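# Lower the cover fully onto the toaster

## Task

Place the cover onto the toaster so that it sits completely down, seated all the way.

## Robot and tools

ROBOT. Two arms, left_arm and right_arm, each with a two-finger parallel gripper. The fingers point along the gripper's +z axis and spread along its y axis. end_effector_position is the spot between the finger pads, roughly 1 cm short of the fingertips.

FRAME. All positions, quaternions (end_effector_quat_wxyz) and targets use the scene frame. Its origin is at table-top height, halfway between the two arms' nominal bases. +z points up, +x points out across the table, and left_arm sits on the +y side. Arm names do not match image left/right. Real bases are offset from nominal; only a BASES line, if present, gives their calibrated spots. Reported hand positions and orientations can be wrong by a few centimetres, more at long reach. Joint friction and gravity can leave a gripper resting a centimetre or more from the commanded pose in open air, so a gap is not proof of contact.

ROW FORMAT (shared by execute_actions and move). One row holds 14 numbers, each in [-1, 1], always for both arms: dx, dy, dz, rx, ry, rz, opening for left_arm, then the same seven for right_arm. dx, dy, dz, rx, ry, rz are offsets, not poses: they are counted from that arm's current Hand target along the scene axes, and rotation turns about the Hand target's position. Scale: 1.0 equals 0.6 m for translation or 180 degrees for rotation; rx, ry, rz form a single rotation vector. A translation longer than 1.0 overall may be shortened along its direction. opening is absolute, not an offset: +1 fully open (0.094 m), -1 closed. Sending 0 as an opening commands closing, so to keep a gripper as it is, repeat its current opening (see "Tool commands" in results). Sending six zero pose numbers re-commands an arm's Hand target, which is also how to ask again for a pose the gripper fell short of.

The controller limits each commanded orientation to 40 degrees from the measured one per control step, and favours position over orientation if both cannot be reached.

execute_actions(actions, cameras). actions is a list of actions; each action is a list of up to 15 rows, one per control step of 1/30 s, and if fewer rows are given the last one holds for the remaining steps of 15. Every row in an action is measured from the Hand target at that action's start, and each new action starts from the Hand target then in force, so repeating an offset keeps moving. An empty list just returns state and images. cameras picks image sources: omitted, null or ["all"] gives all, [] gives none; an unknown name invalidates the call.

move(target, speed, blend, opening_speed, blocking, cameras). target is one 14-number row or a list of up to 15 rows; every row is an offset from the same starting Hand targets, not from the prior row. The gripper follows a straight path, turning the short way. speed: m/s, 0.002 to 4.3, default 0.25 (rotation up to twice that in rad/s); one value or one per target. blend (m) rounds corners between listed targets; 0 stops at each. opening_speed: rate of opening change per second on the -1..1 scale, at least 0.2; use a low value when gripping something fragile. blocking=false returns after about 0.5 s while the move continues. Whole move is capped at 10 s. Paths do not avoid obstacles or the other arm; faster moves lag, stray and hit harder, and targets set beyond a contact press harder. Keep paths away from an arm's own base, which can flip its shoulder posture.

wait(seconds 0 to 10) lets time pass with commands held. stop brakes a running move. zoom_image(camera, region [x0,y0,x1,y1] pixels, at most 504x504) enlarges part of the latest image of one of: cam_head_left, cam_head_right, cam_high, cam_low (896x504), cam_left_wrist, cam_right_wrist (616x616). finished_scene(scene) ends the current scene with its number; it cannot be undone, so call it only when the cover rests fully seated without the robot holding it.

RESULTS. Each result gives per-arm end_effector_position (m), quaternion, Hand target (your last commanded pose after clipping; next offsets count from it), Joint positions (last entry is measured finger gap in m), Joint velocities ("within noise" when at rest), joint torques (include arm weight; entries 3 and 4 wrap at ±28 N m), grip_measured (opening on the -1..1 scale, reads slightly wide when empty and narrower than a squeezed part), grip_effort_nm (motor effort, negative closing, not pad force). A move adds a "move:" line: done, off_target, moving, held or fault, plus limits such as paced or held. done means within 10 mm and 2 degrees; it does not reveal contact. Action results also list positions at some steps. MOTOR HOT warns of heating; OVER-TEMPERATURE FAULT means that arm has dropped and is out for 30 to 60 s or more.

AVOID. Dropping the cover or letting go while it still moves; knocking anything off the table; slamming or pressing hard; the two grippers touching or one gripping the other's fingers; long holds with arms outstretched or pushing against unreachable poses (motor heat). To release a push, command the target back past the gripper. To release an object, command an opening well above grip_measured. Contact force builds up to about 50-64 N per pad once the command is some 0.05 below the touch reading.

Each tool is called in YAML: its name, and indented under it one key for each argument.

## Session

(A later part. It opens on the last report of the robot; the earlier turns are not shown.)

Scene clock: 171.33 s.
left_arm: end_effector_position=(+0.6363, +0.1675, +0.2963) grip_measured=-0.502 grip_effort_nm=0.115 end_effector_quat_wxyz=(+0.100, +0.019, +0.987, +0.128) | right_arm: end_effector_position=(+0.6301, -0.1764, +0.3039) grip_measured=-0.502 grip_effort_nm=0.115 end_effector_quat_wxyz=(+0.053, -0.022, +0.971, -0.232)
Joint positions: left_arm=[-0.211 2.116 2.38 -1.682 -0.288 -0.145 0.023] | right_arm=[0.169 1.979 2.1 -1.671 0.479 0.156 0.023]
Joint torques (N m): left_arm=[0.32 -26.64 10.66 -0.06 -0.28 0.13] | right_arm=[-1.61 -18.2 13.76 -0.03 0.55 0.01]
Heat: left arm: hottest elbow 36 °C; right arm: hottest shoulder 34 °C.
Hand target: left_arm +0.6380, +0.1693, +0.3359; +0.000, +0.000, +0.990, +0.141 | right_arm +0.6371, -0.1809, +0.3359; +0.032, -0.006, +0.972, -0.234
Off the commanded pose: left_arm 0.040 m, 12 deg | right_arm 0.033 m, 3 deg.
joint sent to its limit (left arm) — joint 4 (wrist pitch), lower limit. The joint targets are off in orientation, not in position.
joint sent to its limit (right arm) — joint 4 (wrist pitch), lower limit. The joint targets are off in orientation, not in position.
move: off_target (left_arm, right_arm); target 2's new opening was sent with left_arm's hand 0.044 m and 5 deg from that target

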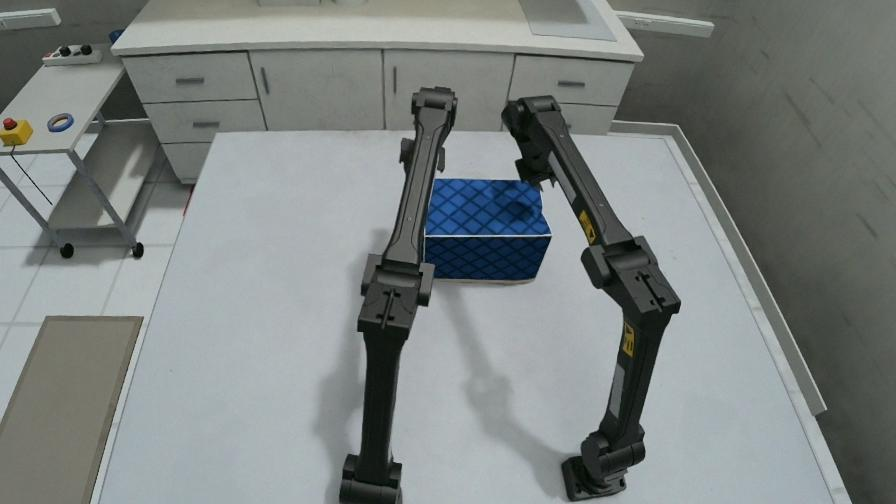

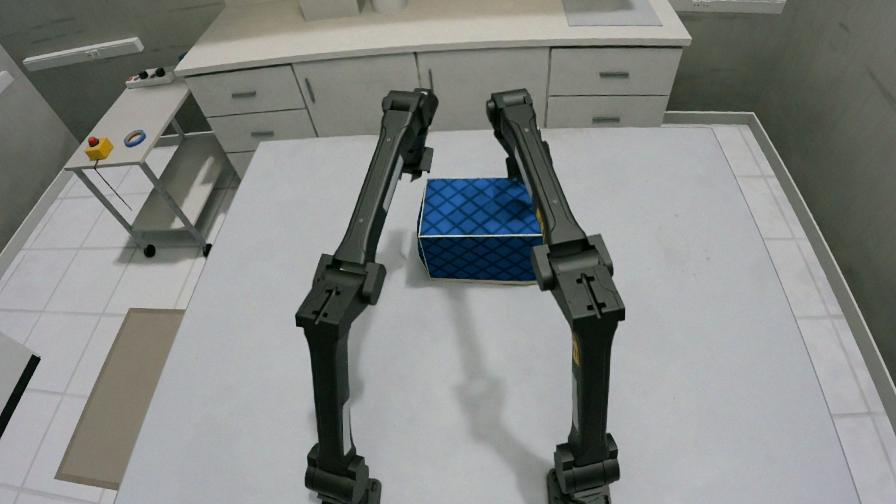

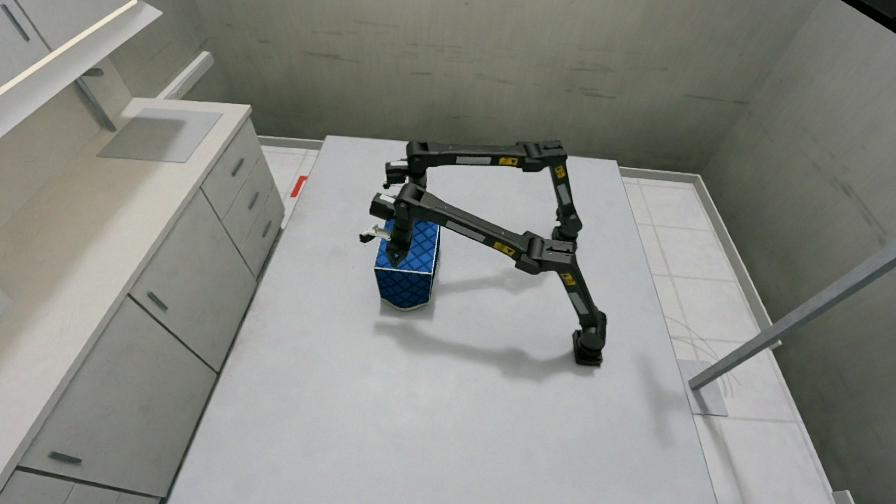

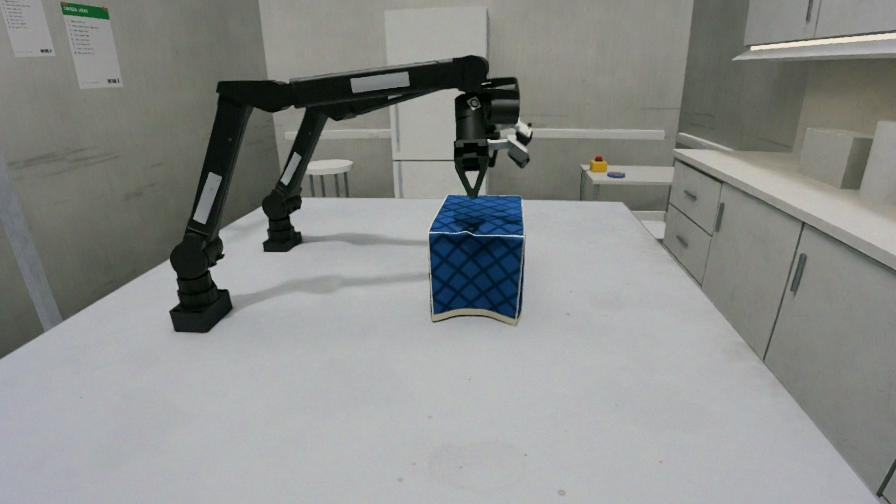

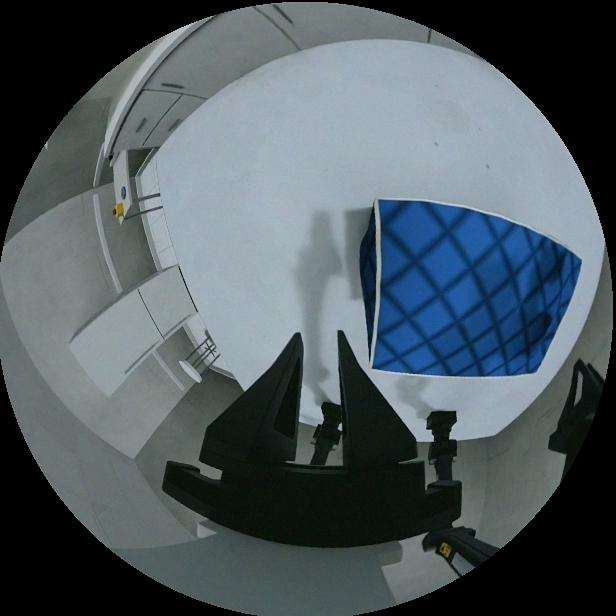

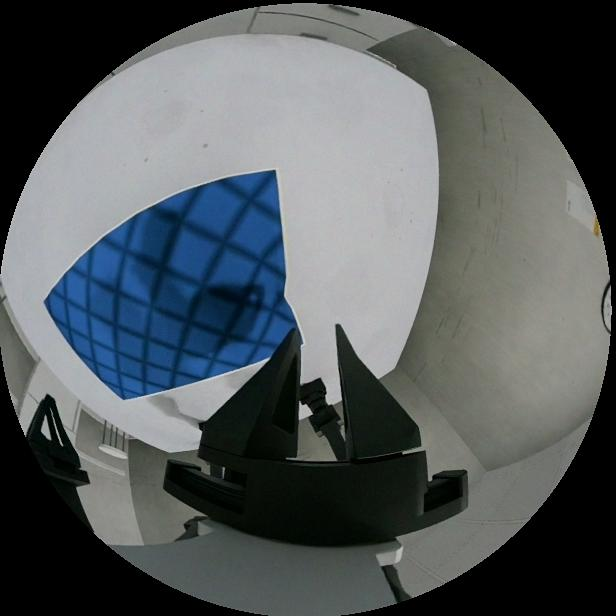

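move:
  target:
    - [0,-0.11,0,0,0,0,-1,0,-0.02,0.08,0,0,0,-1]
    - [0,-0.11,-0.18,0,0,0,-1,-0.3,-0.3,0.08,0,0,0,-1]
    - [0.01,-0.11,-0.235,0,0,0,-1,-0.35,-0.35,0.03,0,0,0,-1]
    - [0.01,-0.06,-0.235,0,0,0,-1,-0.35,-0.35,0.03,0,0,0,-1]
    - [0.01,-0.06,-0.03,0,0,0,-1,-0.35,-0.35,0.03,0,0,0,-1]
    - [-0.3,0.18,0,0,0,0,-1,-0.35,-0.35,0.03,0,0,0,-1]
  speed: [0.12,0.15,0.05,0.04,0.12,0.2]

zoom_image:
  camera: "cam_low"
  region: [400, 180, 560, 340]

zoom_image:
  camera: "cam_high"
  region: [340, 180, 480, 320]

zoom_image:
  camera: "cam_head_right"
  region: [390, 150, 580, 300]

Scene clock: 185.80 s.
left_arm: end_effector_position=(+0.4626, +0.2720, +0.3240) grip_measured=-0.988 grip_effort_nm=-0.637 end_effector_quat_wxyz=(+0.015, +0.004, +0.990, +0.139) | right_arm: end_effector_position=(+0.4322, -0.3876, +0.3499) grip_measured=-0.996 grip_effort_nm=-0.232 end_effector_quat_wxyz=(+0.025, -0.006, +0.972, -0.234)
Joint positions: left_arm=[-0.075 1.649 1.773 -1.682 -0.281 -0.06 0.001] | right_arm=[-0.237 1.416 1.488 -1.484 0.45 -0.249 0]
Joint torques (N m): left_arm=[0.73 -18.43 7.51 -0.25 -0.27 0.15] | right_arm=[-1.73 -10.81 8.35 0.73 0.19 0.01]
Heat: left arm: hottest elbow 38 °C; right arm: hottest shoulder 33 °C.
Hand target: left_arm +0.4579, +0.2772, +0.3357; +0.000, +0.000, +0.990, +0.141 | right_arm +0.4270, -0.3909, +0.3538; +0.032, -0.006, +0.972, -0.234
Off the commanded pose: left_arm 0.014 m, 2 deg | right_arm 0.007 m, 1 deg.
joint sent to its limit (left arm) — joint 4 (wrist pitch), lower limit. The joint targets still meet the commanded pose.
move: off_target (left_arm)

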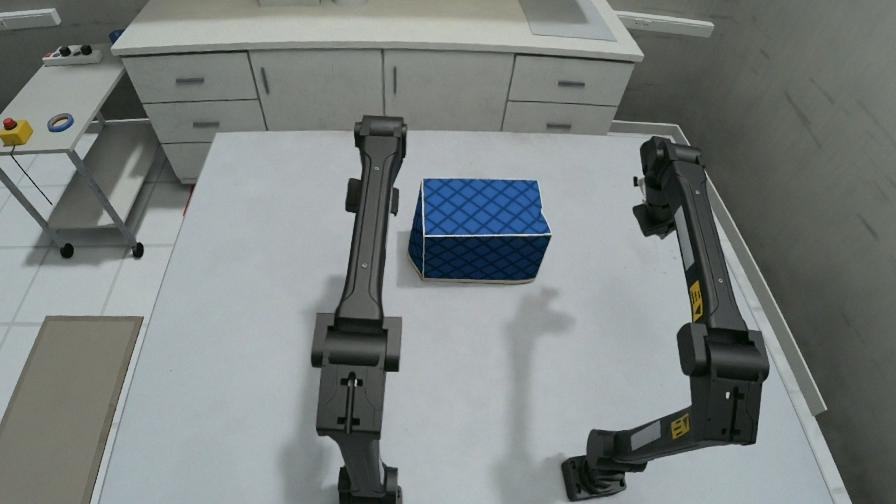

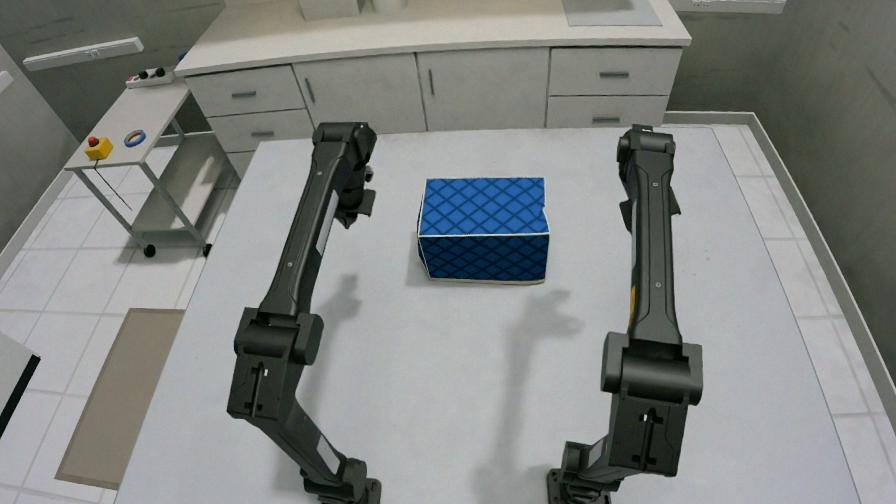

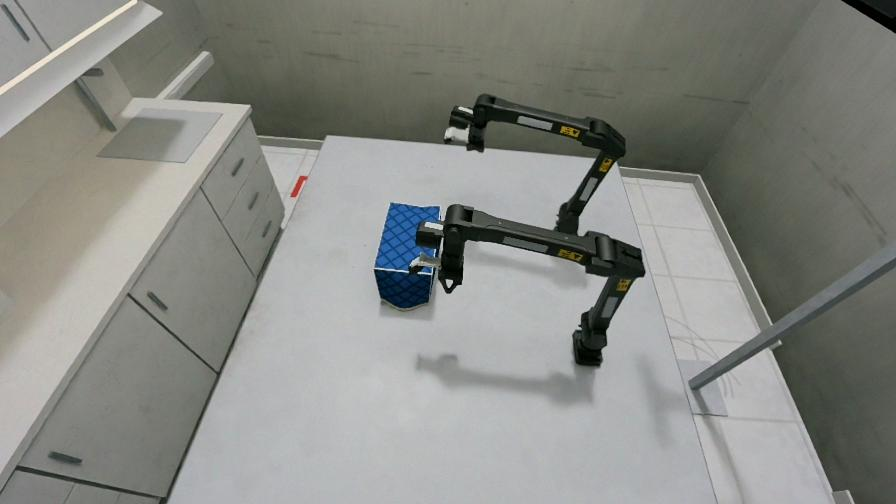

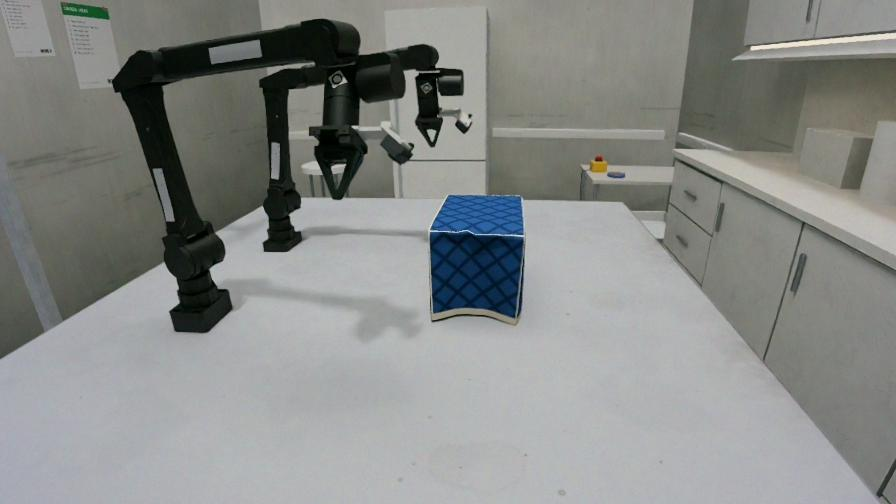

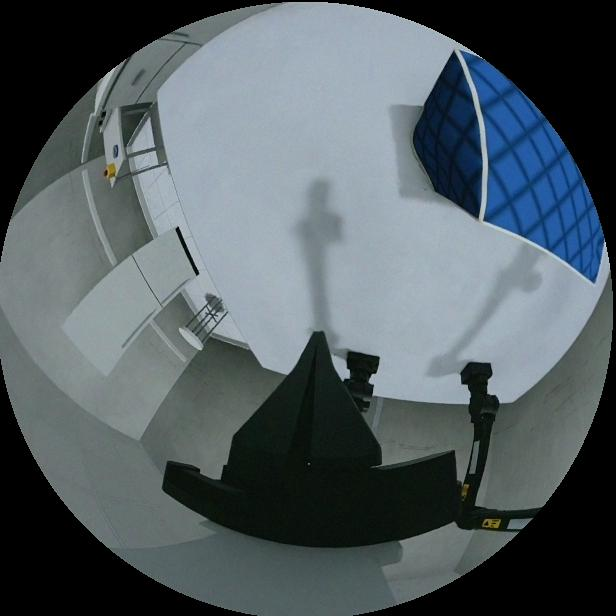

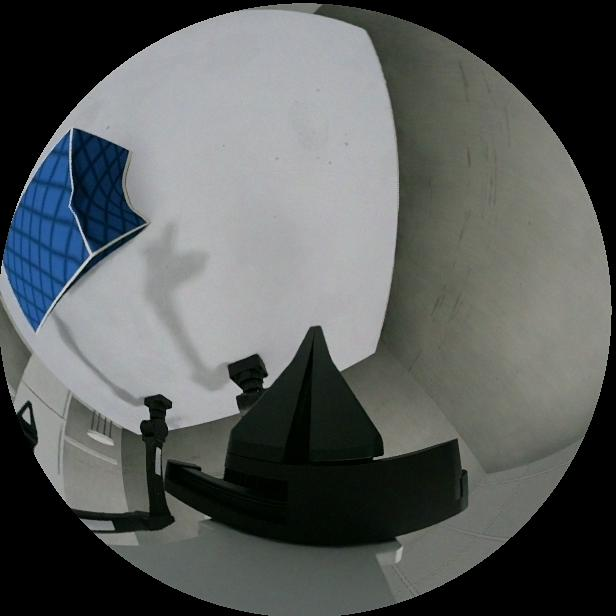

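Scaled by 3.150.

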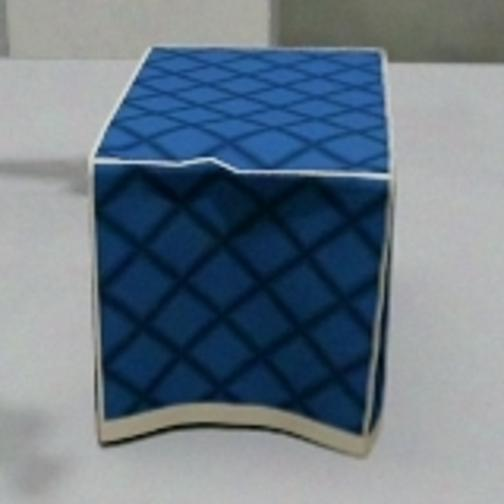

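Scaled by 3.600.

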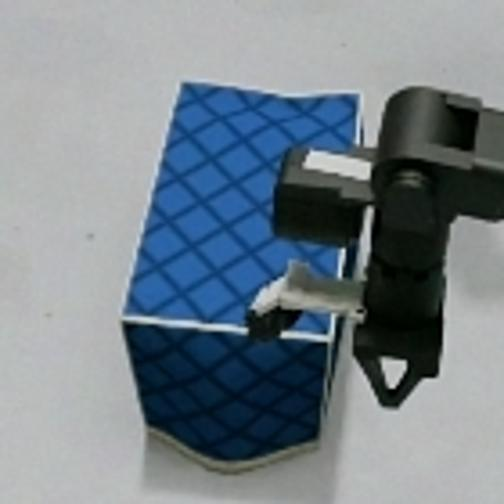

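Scaled by 2.653.

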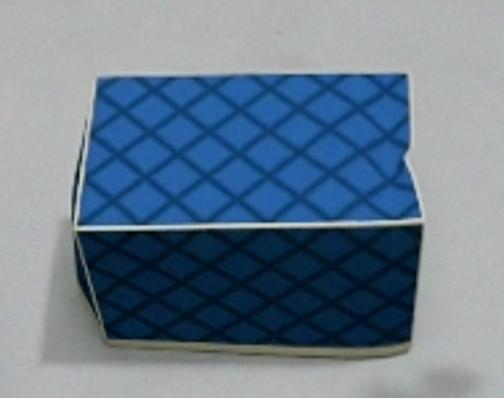

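move:
  target:
    - [0.303,-0.32,0,0,0,0,-1,0,0,0,0,0,0,-1]
    - [0.303,-0.32,-0.19,0,0,0,-1,0,0,0,0,0,0,-1]
    - [0.303,-0.32,-0.285,0,0,0,-1,0,0,0,0,0,0,-1]
    - [0.303,-0.26,-0.285,0,0,0,-1,0,0,0,0,0,0,-1]
  speed: [0.2,0.15,0.05,0.04]
  cameras: ["cam_low","cam_high"]

move:
  target:
    - [0,0,0.2,0,0,0,-1,0,0,0,0,0,0,-1]
    - [-0.3,0.26,0.285,0,0,0,-1,0,0,0,0,0,0,-1]
  speed: [0.12,0.2]

zoom_image:
  camera: "cam_low"
  region: [400, 180, 560, 340]

zoom_image:
  camera: "cam_head_right"
  region: [390, 150, 580, 300]

zoom_image:
  camera: "cam_high"
  region: [340, 180, 480, 320]

Scene clock: 198.00 s.
left_arm: end_effector_position=(+0.6384, +0.0992, +0.2195) grip_measured=-0.988 grip_effort_nm=-0.642 end_effector_quat_wxyz=(+0.059, +0.004, +0.990, +0.125) | right_arm: end_effector_position=(+0.4322, -0.3876, +0.3499) grip_measured=-0.996 grip_effort_nm=-0.247 end_effector_quat_wxyz=(+0.025, -0.006, +0.972, -0.234)
Joint positions: left_arm=[-0.303 2.235 2.389 -1.683 -0.275 -0.284 0.001] | right_arm=[-0.237 1.416 1.488 -1.484 0.45 -0.249 0]
Joint torques (N m): left_arm=[2.32 -20.54 4.79 -0.24 -0.02 0.16] | right_arm=[-1.73 -10.99 8.36 0.75 0.2 0.01]
Heat: left arm: hottest elbow 37 °C; right arm: hottest shoulder 34 °C.
Hand target: left_arm +0.6398, +0.1212, +0.1649; +0.000, +0.000, +0.990, +0.141 | right_arm +0.4270, -0.3909, +0.3538; +0.032, -0.006, +0.972, -0.234
Off the commanded pose: left_arm 0.059 m, 7 deg | right_arm 0.007 m, 1 deg.
joint sent to its limit (left arm) — joint 4 (wrist pitch), lower limit. The joint targets still meet the commanded pose.
move: off_target (left_arm)
Images, in order (width x height): cam_high 896x504, cam_low 896x504.

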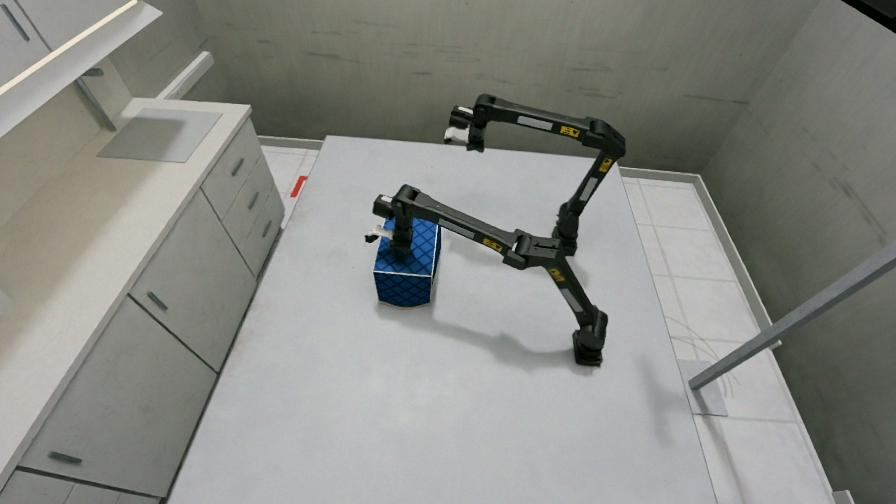

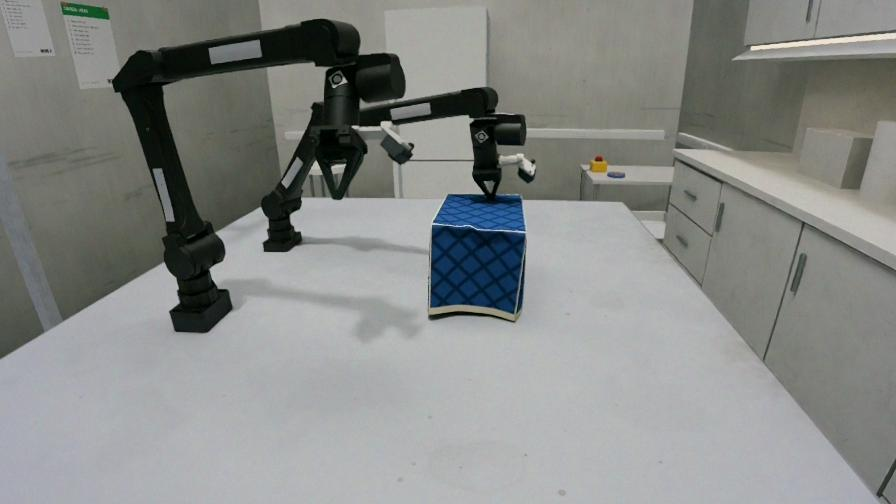

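Scene clock: 201.07 s.
left_arm: end_effector_position=(+0.4640, +0.2722, +0.3250) grip_measured=-0.988 grip_effort_nm=-0.647 end_effector_quat_wxyz=(+0.016, +0.003, +0.990, +0.139) | right_arm: end_effector_position=(+0.4322, -0.3876, +0.3499) grip_measured=-0.996 grip_effort_nm=-0.237 end_effector_quat_wxyz=(+0.025, -0.006, +0.972, -0.234)
Joint positions: left_arm=[-0.074 1.652 1.778 -1.683 -0.281 -0.06 0.001] | right_arm=[-0.237 1.416 1.488 -1.484 0.45 -0.249 0]
Joint torques (N m): left_arm=[0.91 -18.2 7.5 -0.21 -0.27 0.16] | right_arm=[-1.85 -10.87 8.36 0.77 0.2 0.01]
Heat: left arm: hottest elbow 37 °C; right arm: hottest shoulder 34 °C.
Hand target: left_arm +0.4598, +0.2774, +0.3360; +0.000, +0.000, +0.990, +0.141 | right_arm +0.4270, -0.3909, +0.3538; +0.032, -0.006, +0.972, -0.234
Off the commanded pose: left_arm 0.013 m, 2 deg | right_arm 0.007 m, 1 deg.
joint sent to its limit (left arm) — joint 4 (wrist pitch), lower limit. The joint targets are off in orientation, not in position.
move: off_target (left_arm)

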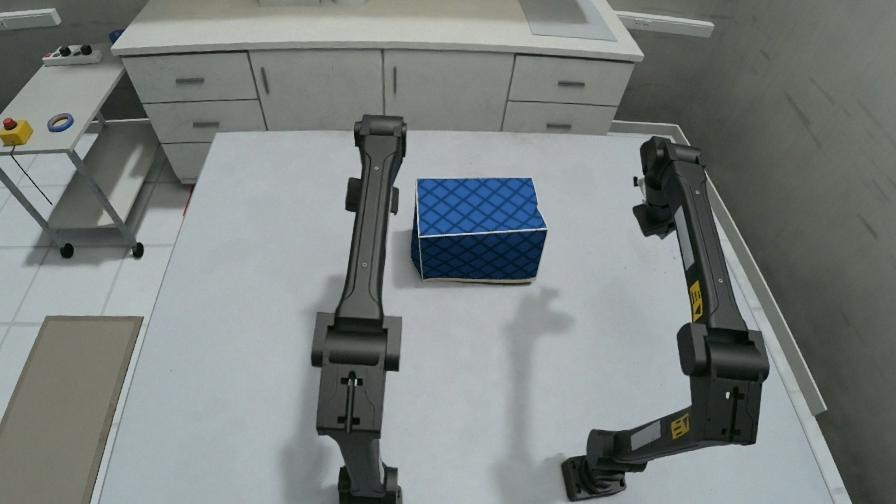

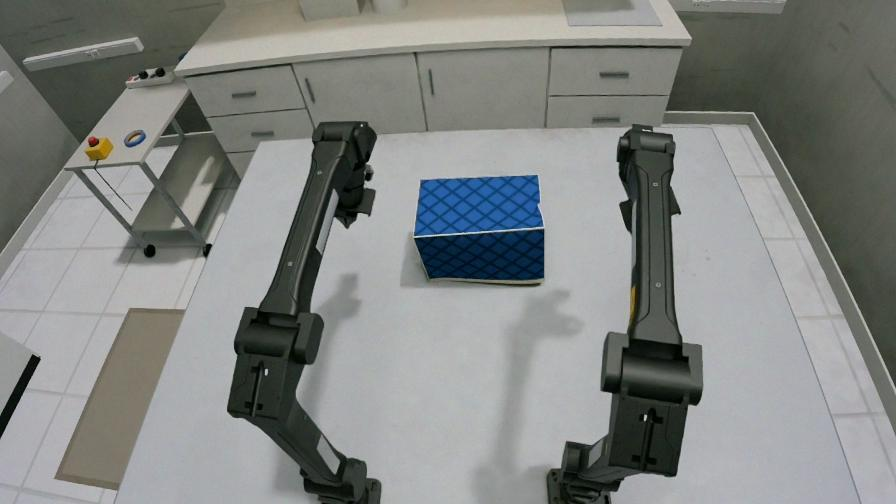

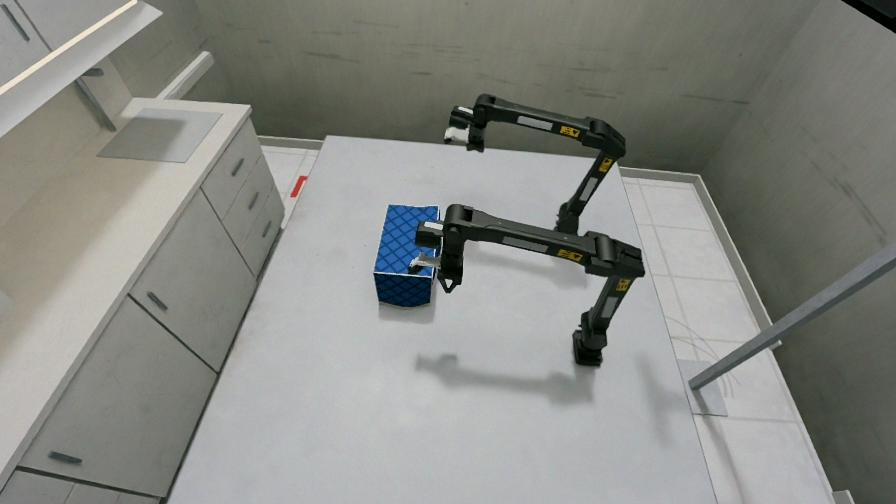

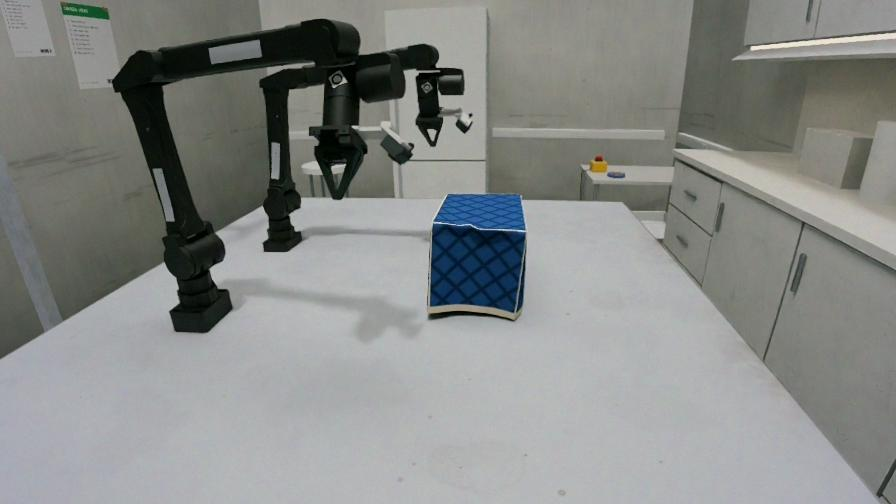

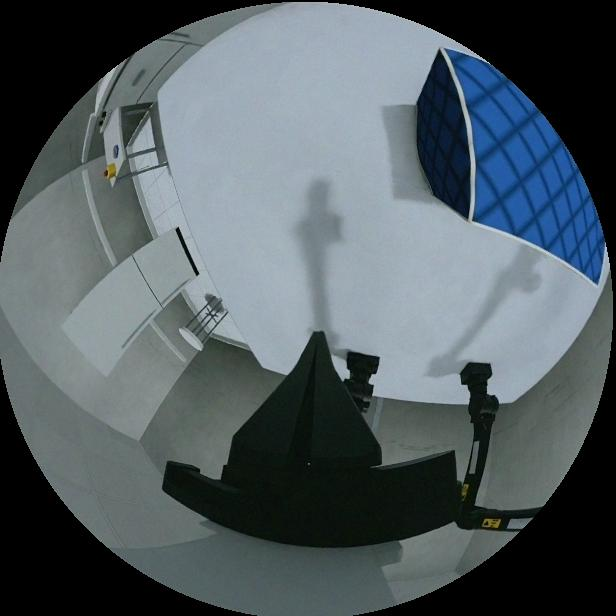

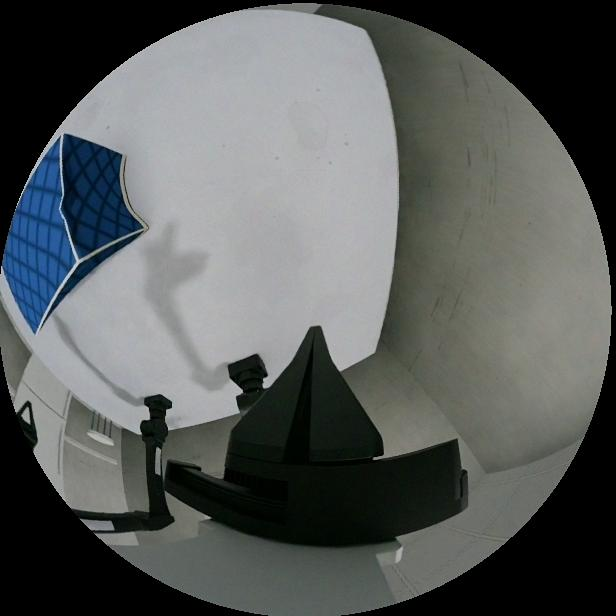

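Scaled by 3.150.

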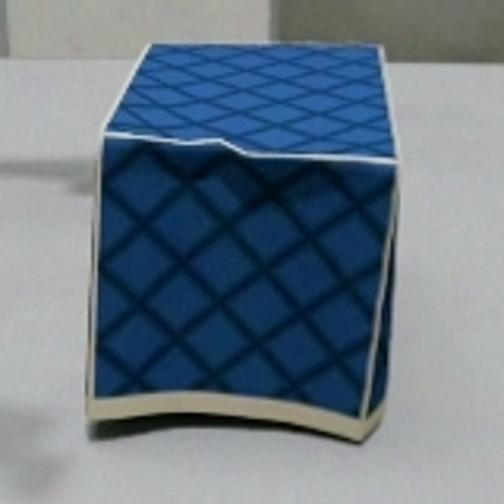

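Scaled by 2.653.

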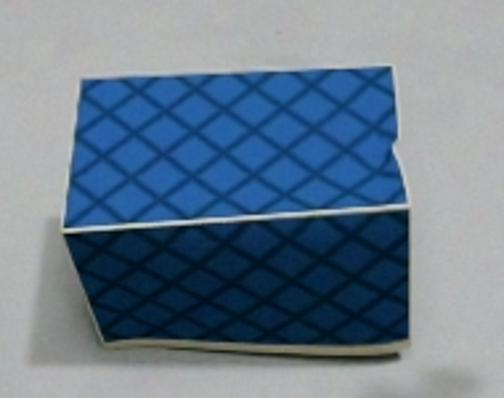

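Scaled by 3.600.

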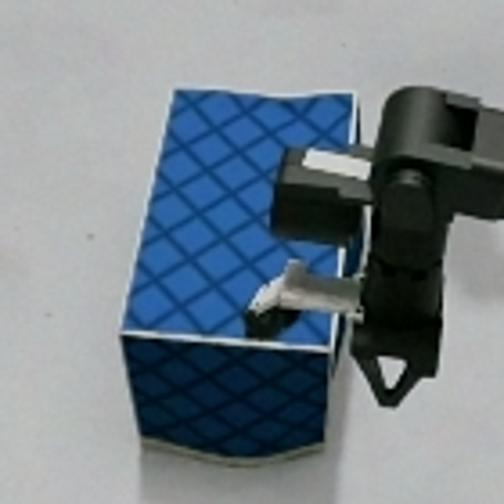

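move:
  target:
    - [0,0,0,0,0,0,-1,0.29,0.44,-0.10,0,0,0,-1]
    - [0,0,0,0,0,0,-1,0.29,0.44,-0.19,0,0,0,-1]
  speed: [0.25,0.15]
  cameras: ["cam_low","cam_head_right","cam_high"]

zoom_image:
  camera: "cam_low"
  region: [400, 180, 560, 340]

Scene clock: 219.97 s.
left_arm: end_effector_position=(+0.4640, +0.2720, +0.3250) grip_measured=-0.988 grip_effort_nm=-0.647 end_effector_quat_wxyz=(+0.016, +0.004, +0.990, +0.139) | right_arm: end_effector_position=(+0.5988, -0.1264, +0.2592) grip_measured=-0.996 grip_effort_nm=-0.242 end_effector_quat_wxyz=(+0.044, -0.011, +0.972, -0.230)
Joint positions: left_arm=[-0.074 1.652 1.778 -1.683 -0.281 -0.059 0.001] | right_arm=[0.26 1.943 1.928 -1.606 0.471 0.286 0]
Joint torques (N m): left_arm=[0.44 -18.49 7.49 -0.23 -0.28 0.11] | right_arm=[-0.97 -14.51 8.01 0.38 0.45 0.34]
Heat: left arm: hottest elbow 36 °C; right arm: hottest shoulder 34 °C.
Hand target: left_arm +0.4598, +0.2772, +0.3360; +0.000, +0.000, +0.990, +0.141 | right_arm +0.6011, -0.1269, +0.2399; +0.032, -0.006, +0.972, -0.234
Off the commanded pose: left_arm 0.013 m, 2 deg | right_arm 0.020 m, 2 deg.
joint sent to its limit (left arm) — joint 4 (wrist pitch), lower limit. The joint targets are off in orientation, not in position.
move: off_target (left_arm, right_arm)
Images, in order (width x height): cam_head_right 896x504, cam_high 896x504, cam_low 896x504.

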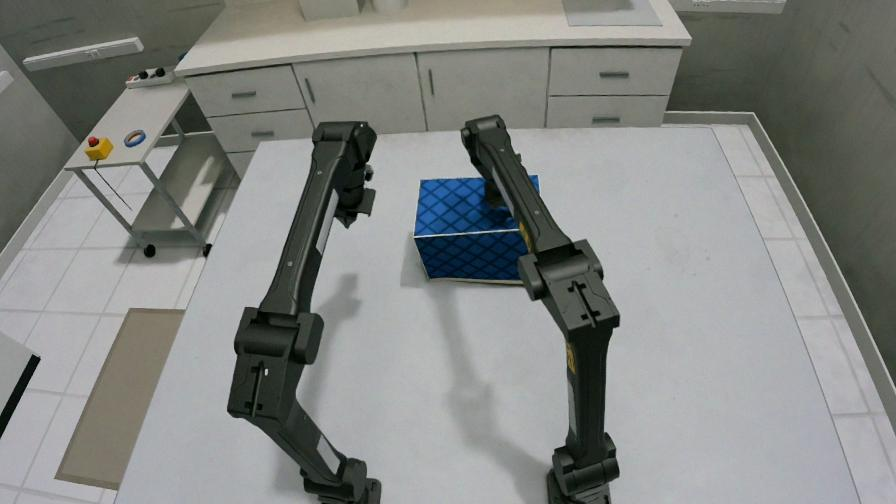

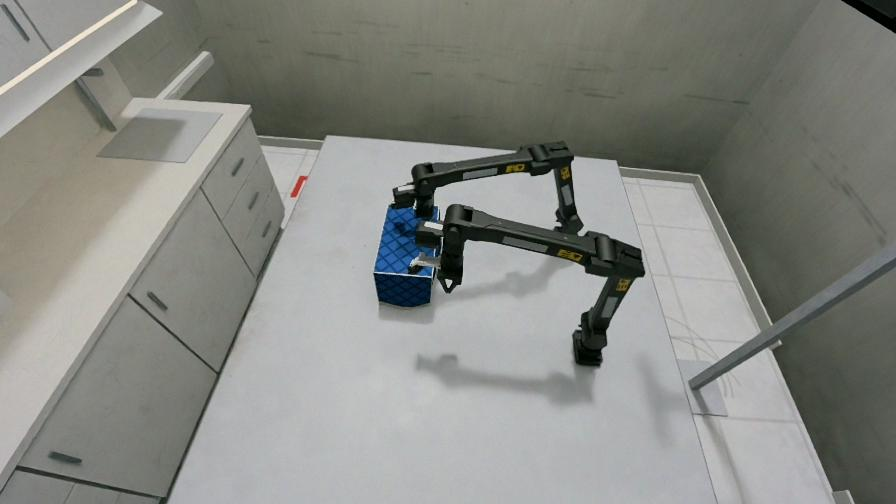

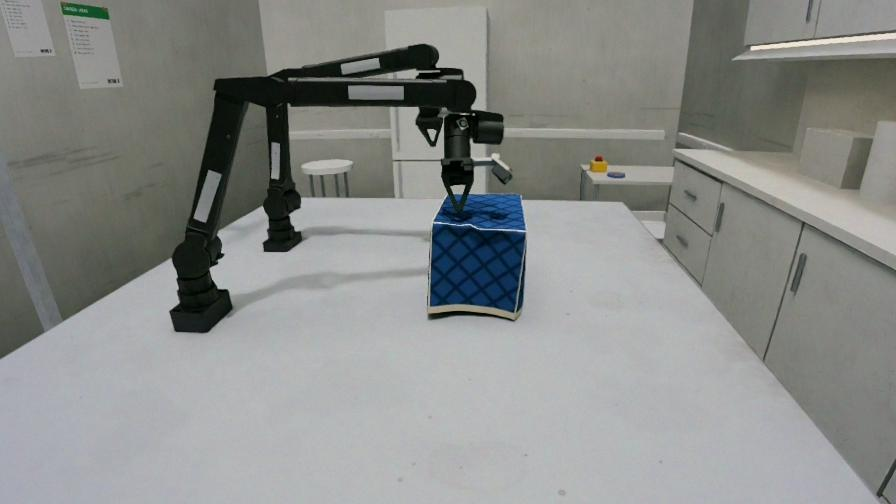

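Scaled by 3.150.

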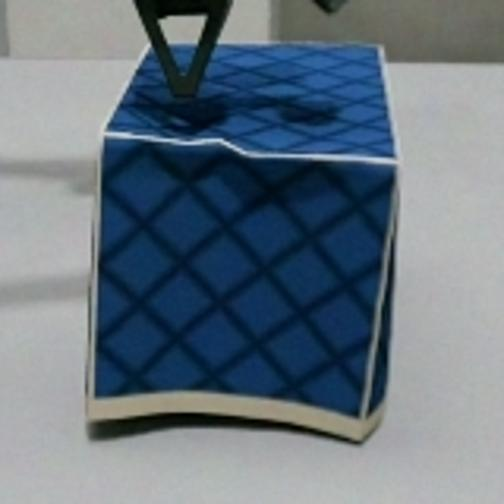

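move:
  target:
    - [0,0,0,0,0,0,-1,0,0,-0.117,0,0,0,-1]
    - [0,0,0,0,0,0,-1,-0.10,-0.03,-0.125,0,0,0,-1]
    - [0,0,0,0,0,0,-1,-0.10,-0.03,0.15,0,0,0,-1]
  speed: [0.05,0.05,0.08]
  cameras: ["cam_low","cam_head_right","cam_high"]

zoom_image:
  camera: "cam_low"
  region: [400, 180, 560, 340]

zoom_image:
  camera: "cam_head_right"
  region: [390, 150, 580, 300]

Scene clock: 229.50 s.
left_arm: end_effector_position=(+0.4640, +0.2722, +0.3250) grip_measured=-0.988 grip_effort_nm=-0.647 end_effector_quat_wxyz=(+0.016, +0.004, +0.990, +0.139) | right_arm: end_effector_position=(+0.5331, -0.1472, +0.3005) grip_measured=-0.996 grip_effort_nm=-0.237 end_effector_quat_wxyz=(+0.027, -0.013, +0.971, -0.238)
Joint positions: left_arm=[-0.074 1.652 1.778 -1.683 -0.281 -0.059 0.001] | right_arm=[0.26 1.768 1.779 -1.671 0.476 0.291 0]
Joint torques (N m): left_arm=[0.38 -18.73 7.51 -0.2 -0.3 0.12] | right_arm=[-0.97 -15.03 13.61 -0.24 0.36 0.02]
Heat: left arm: hottest elbow 36 °C; right arm: hottest shoulder 33 °C.
Hand target: left_arm +0.4598, +0.2774, +0.3360; +0.000, +0.000, +0.990, +0.141 | right_arm +0.5411, -0.1449, +0.3298; +0.032, -0.006, +0.972, -0.234
Off the commanded pose: left_arm 0.013 m, 2 deg | right_arm 0.031 m, 1 deg.
joint sent to its limit (left arm) — joint 4 (wrist pitch), lower limit. The joint targets are off in orientation, not in position.
joint sent to its limit (right arm) — joint 4 (wrist pitch), lower limit. The joint targets are off in orientation, not in position.
move: off_target (left_arm, right_arm)
Images, in order (width x height): cam_head_right 896x504, cam_high 896x504, cam_low 896x504.

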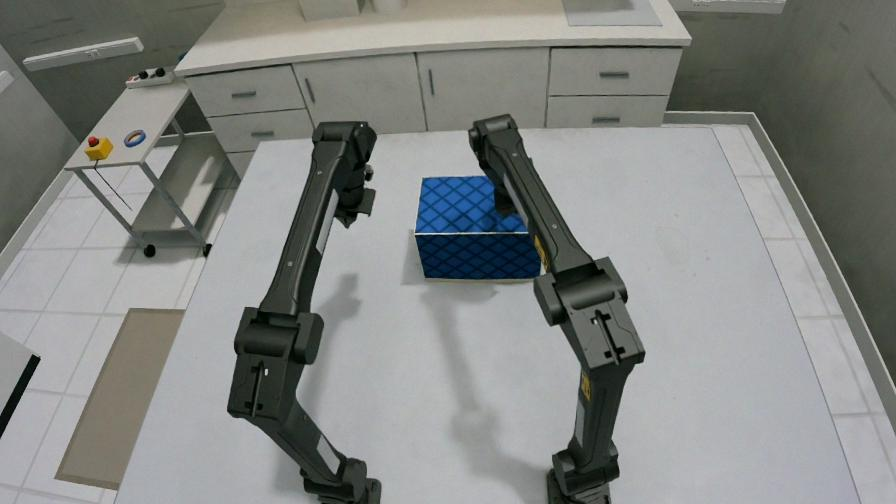

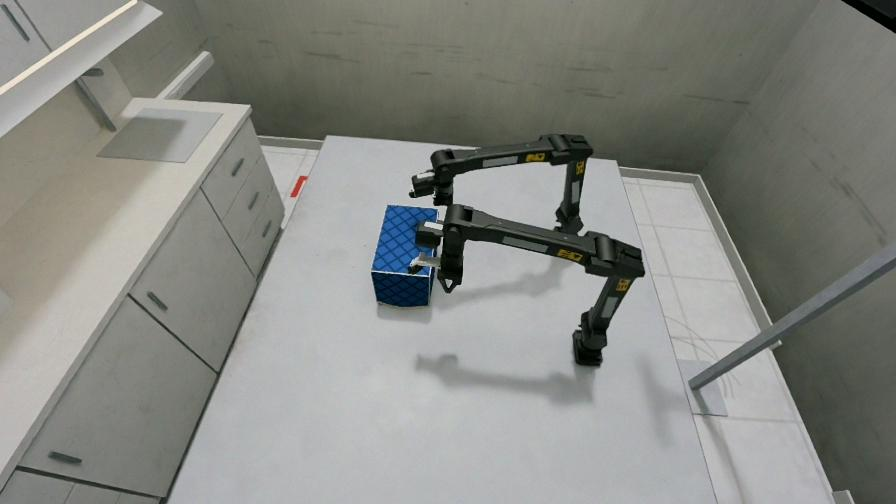

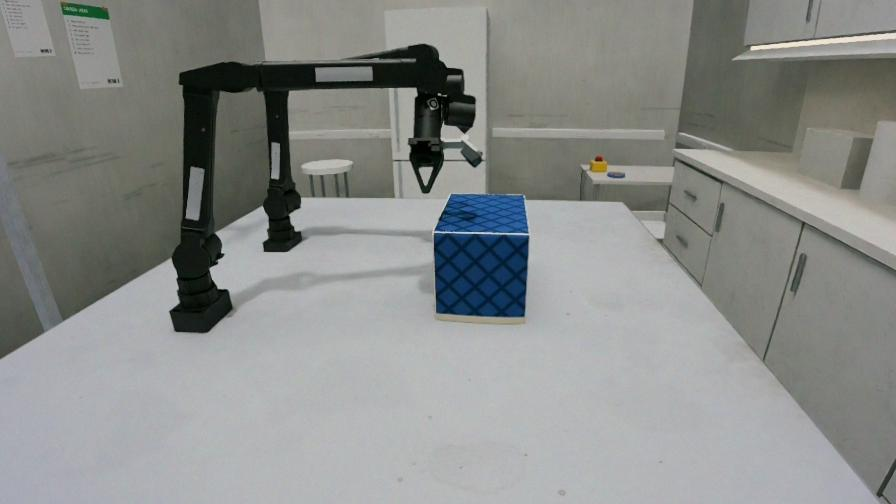

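Scaled by 3.150.

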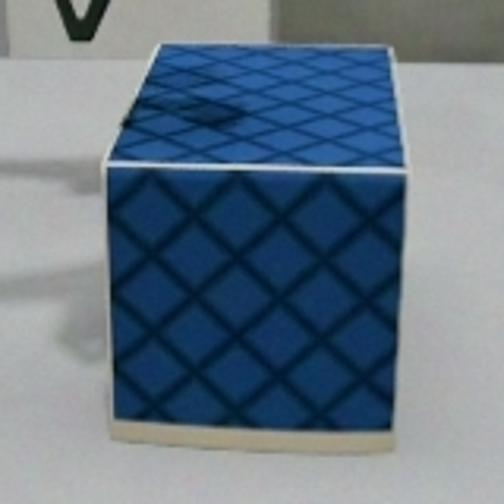

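Scaled by 2.653.

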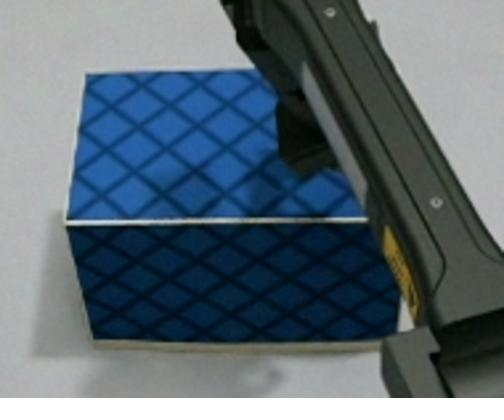

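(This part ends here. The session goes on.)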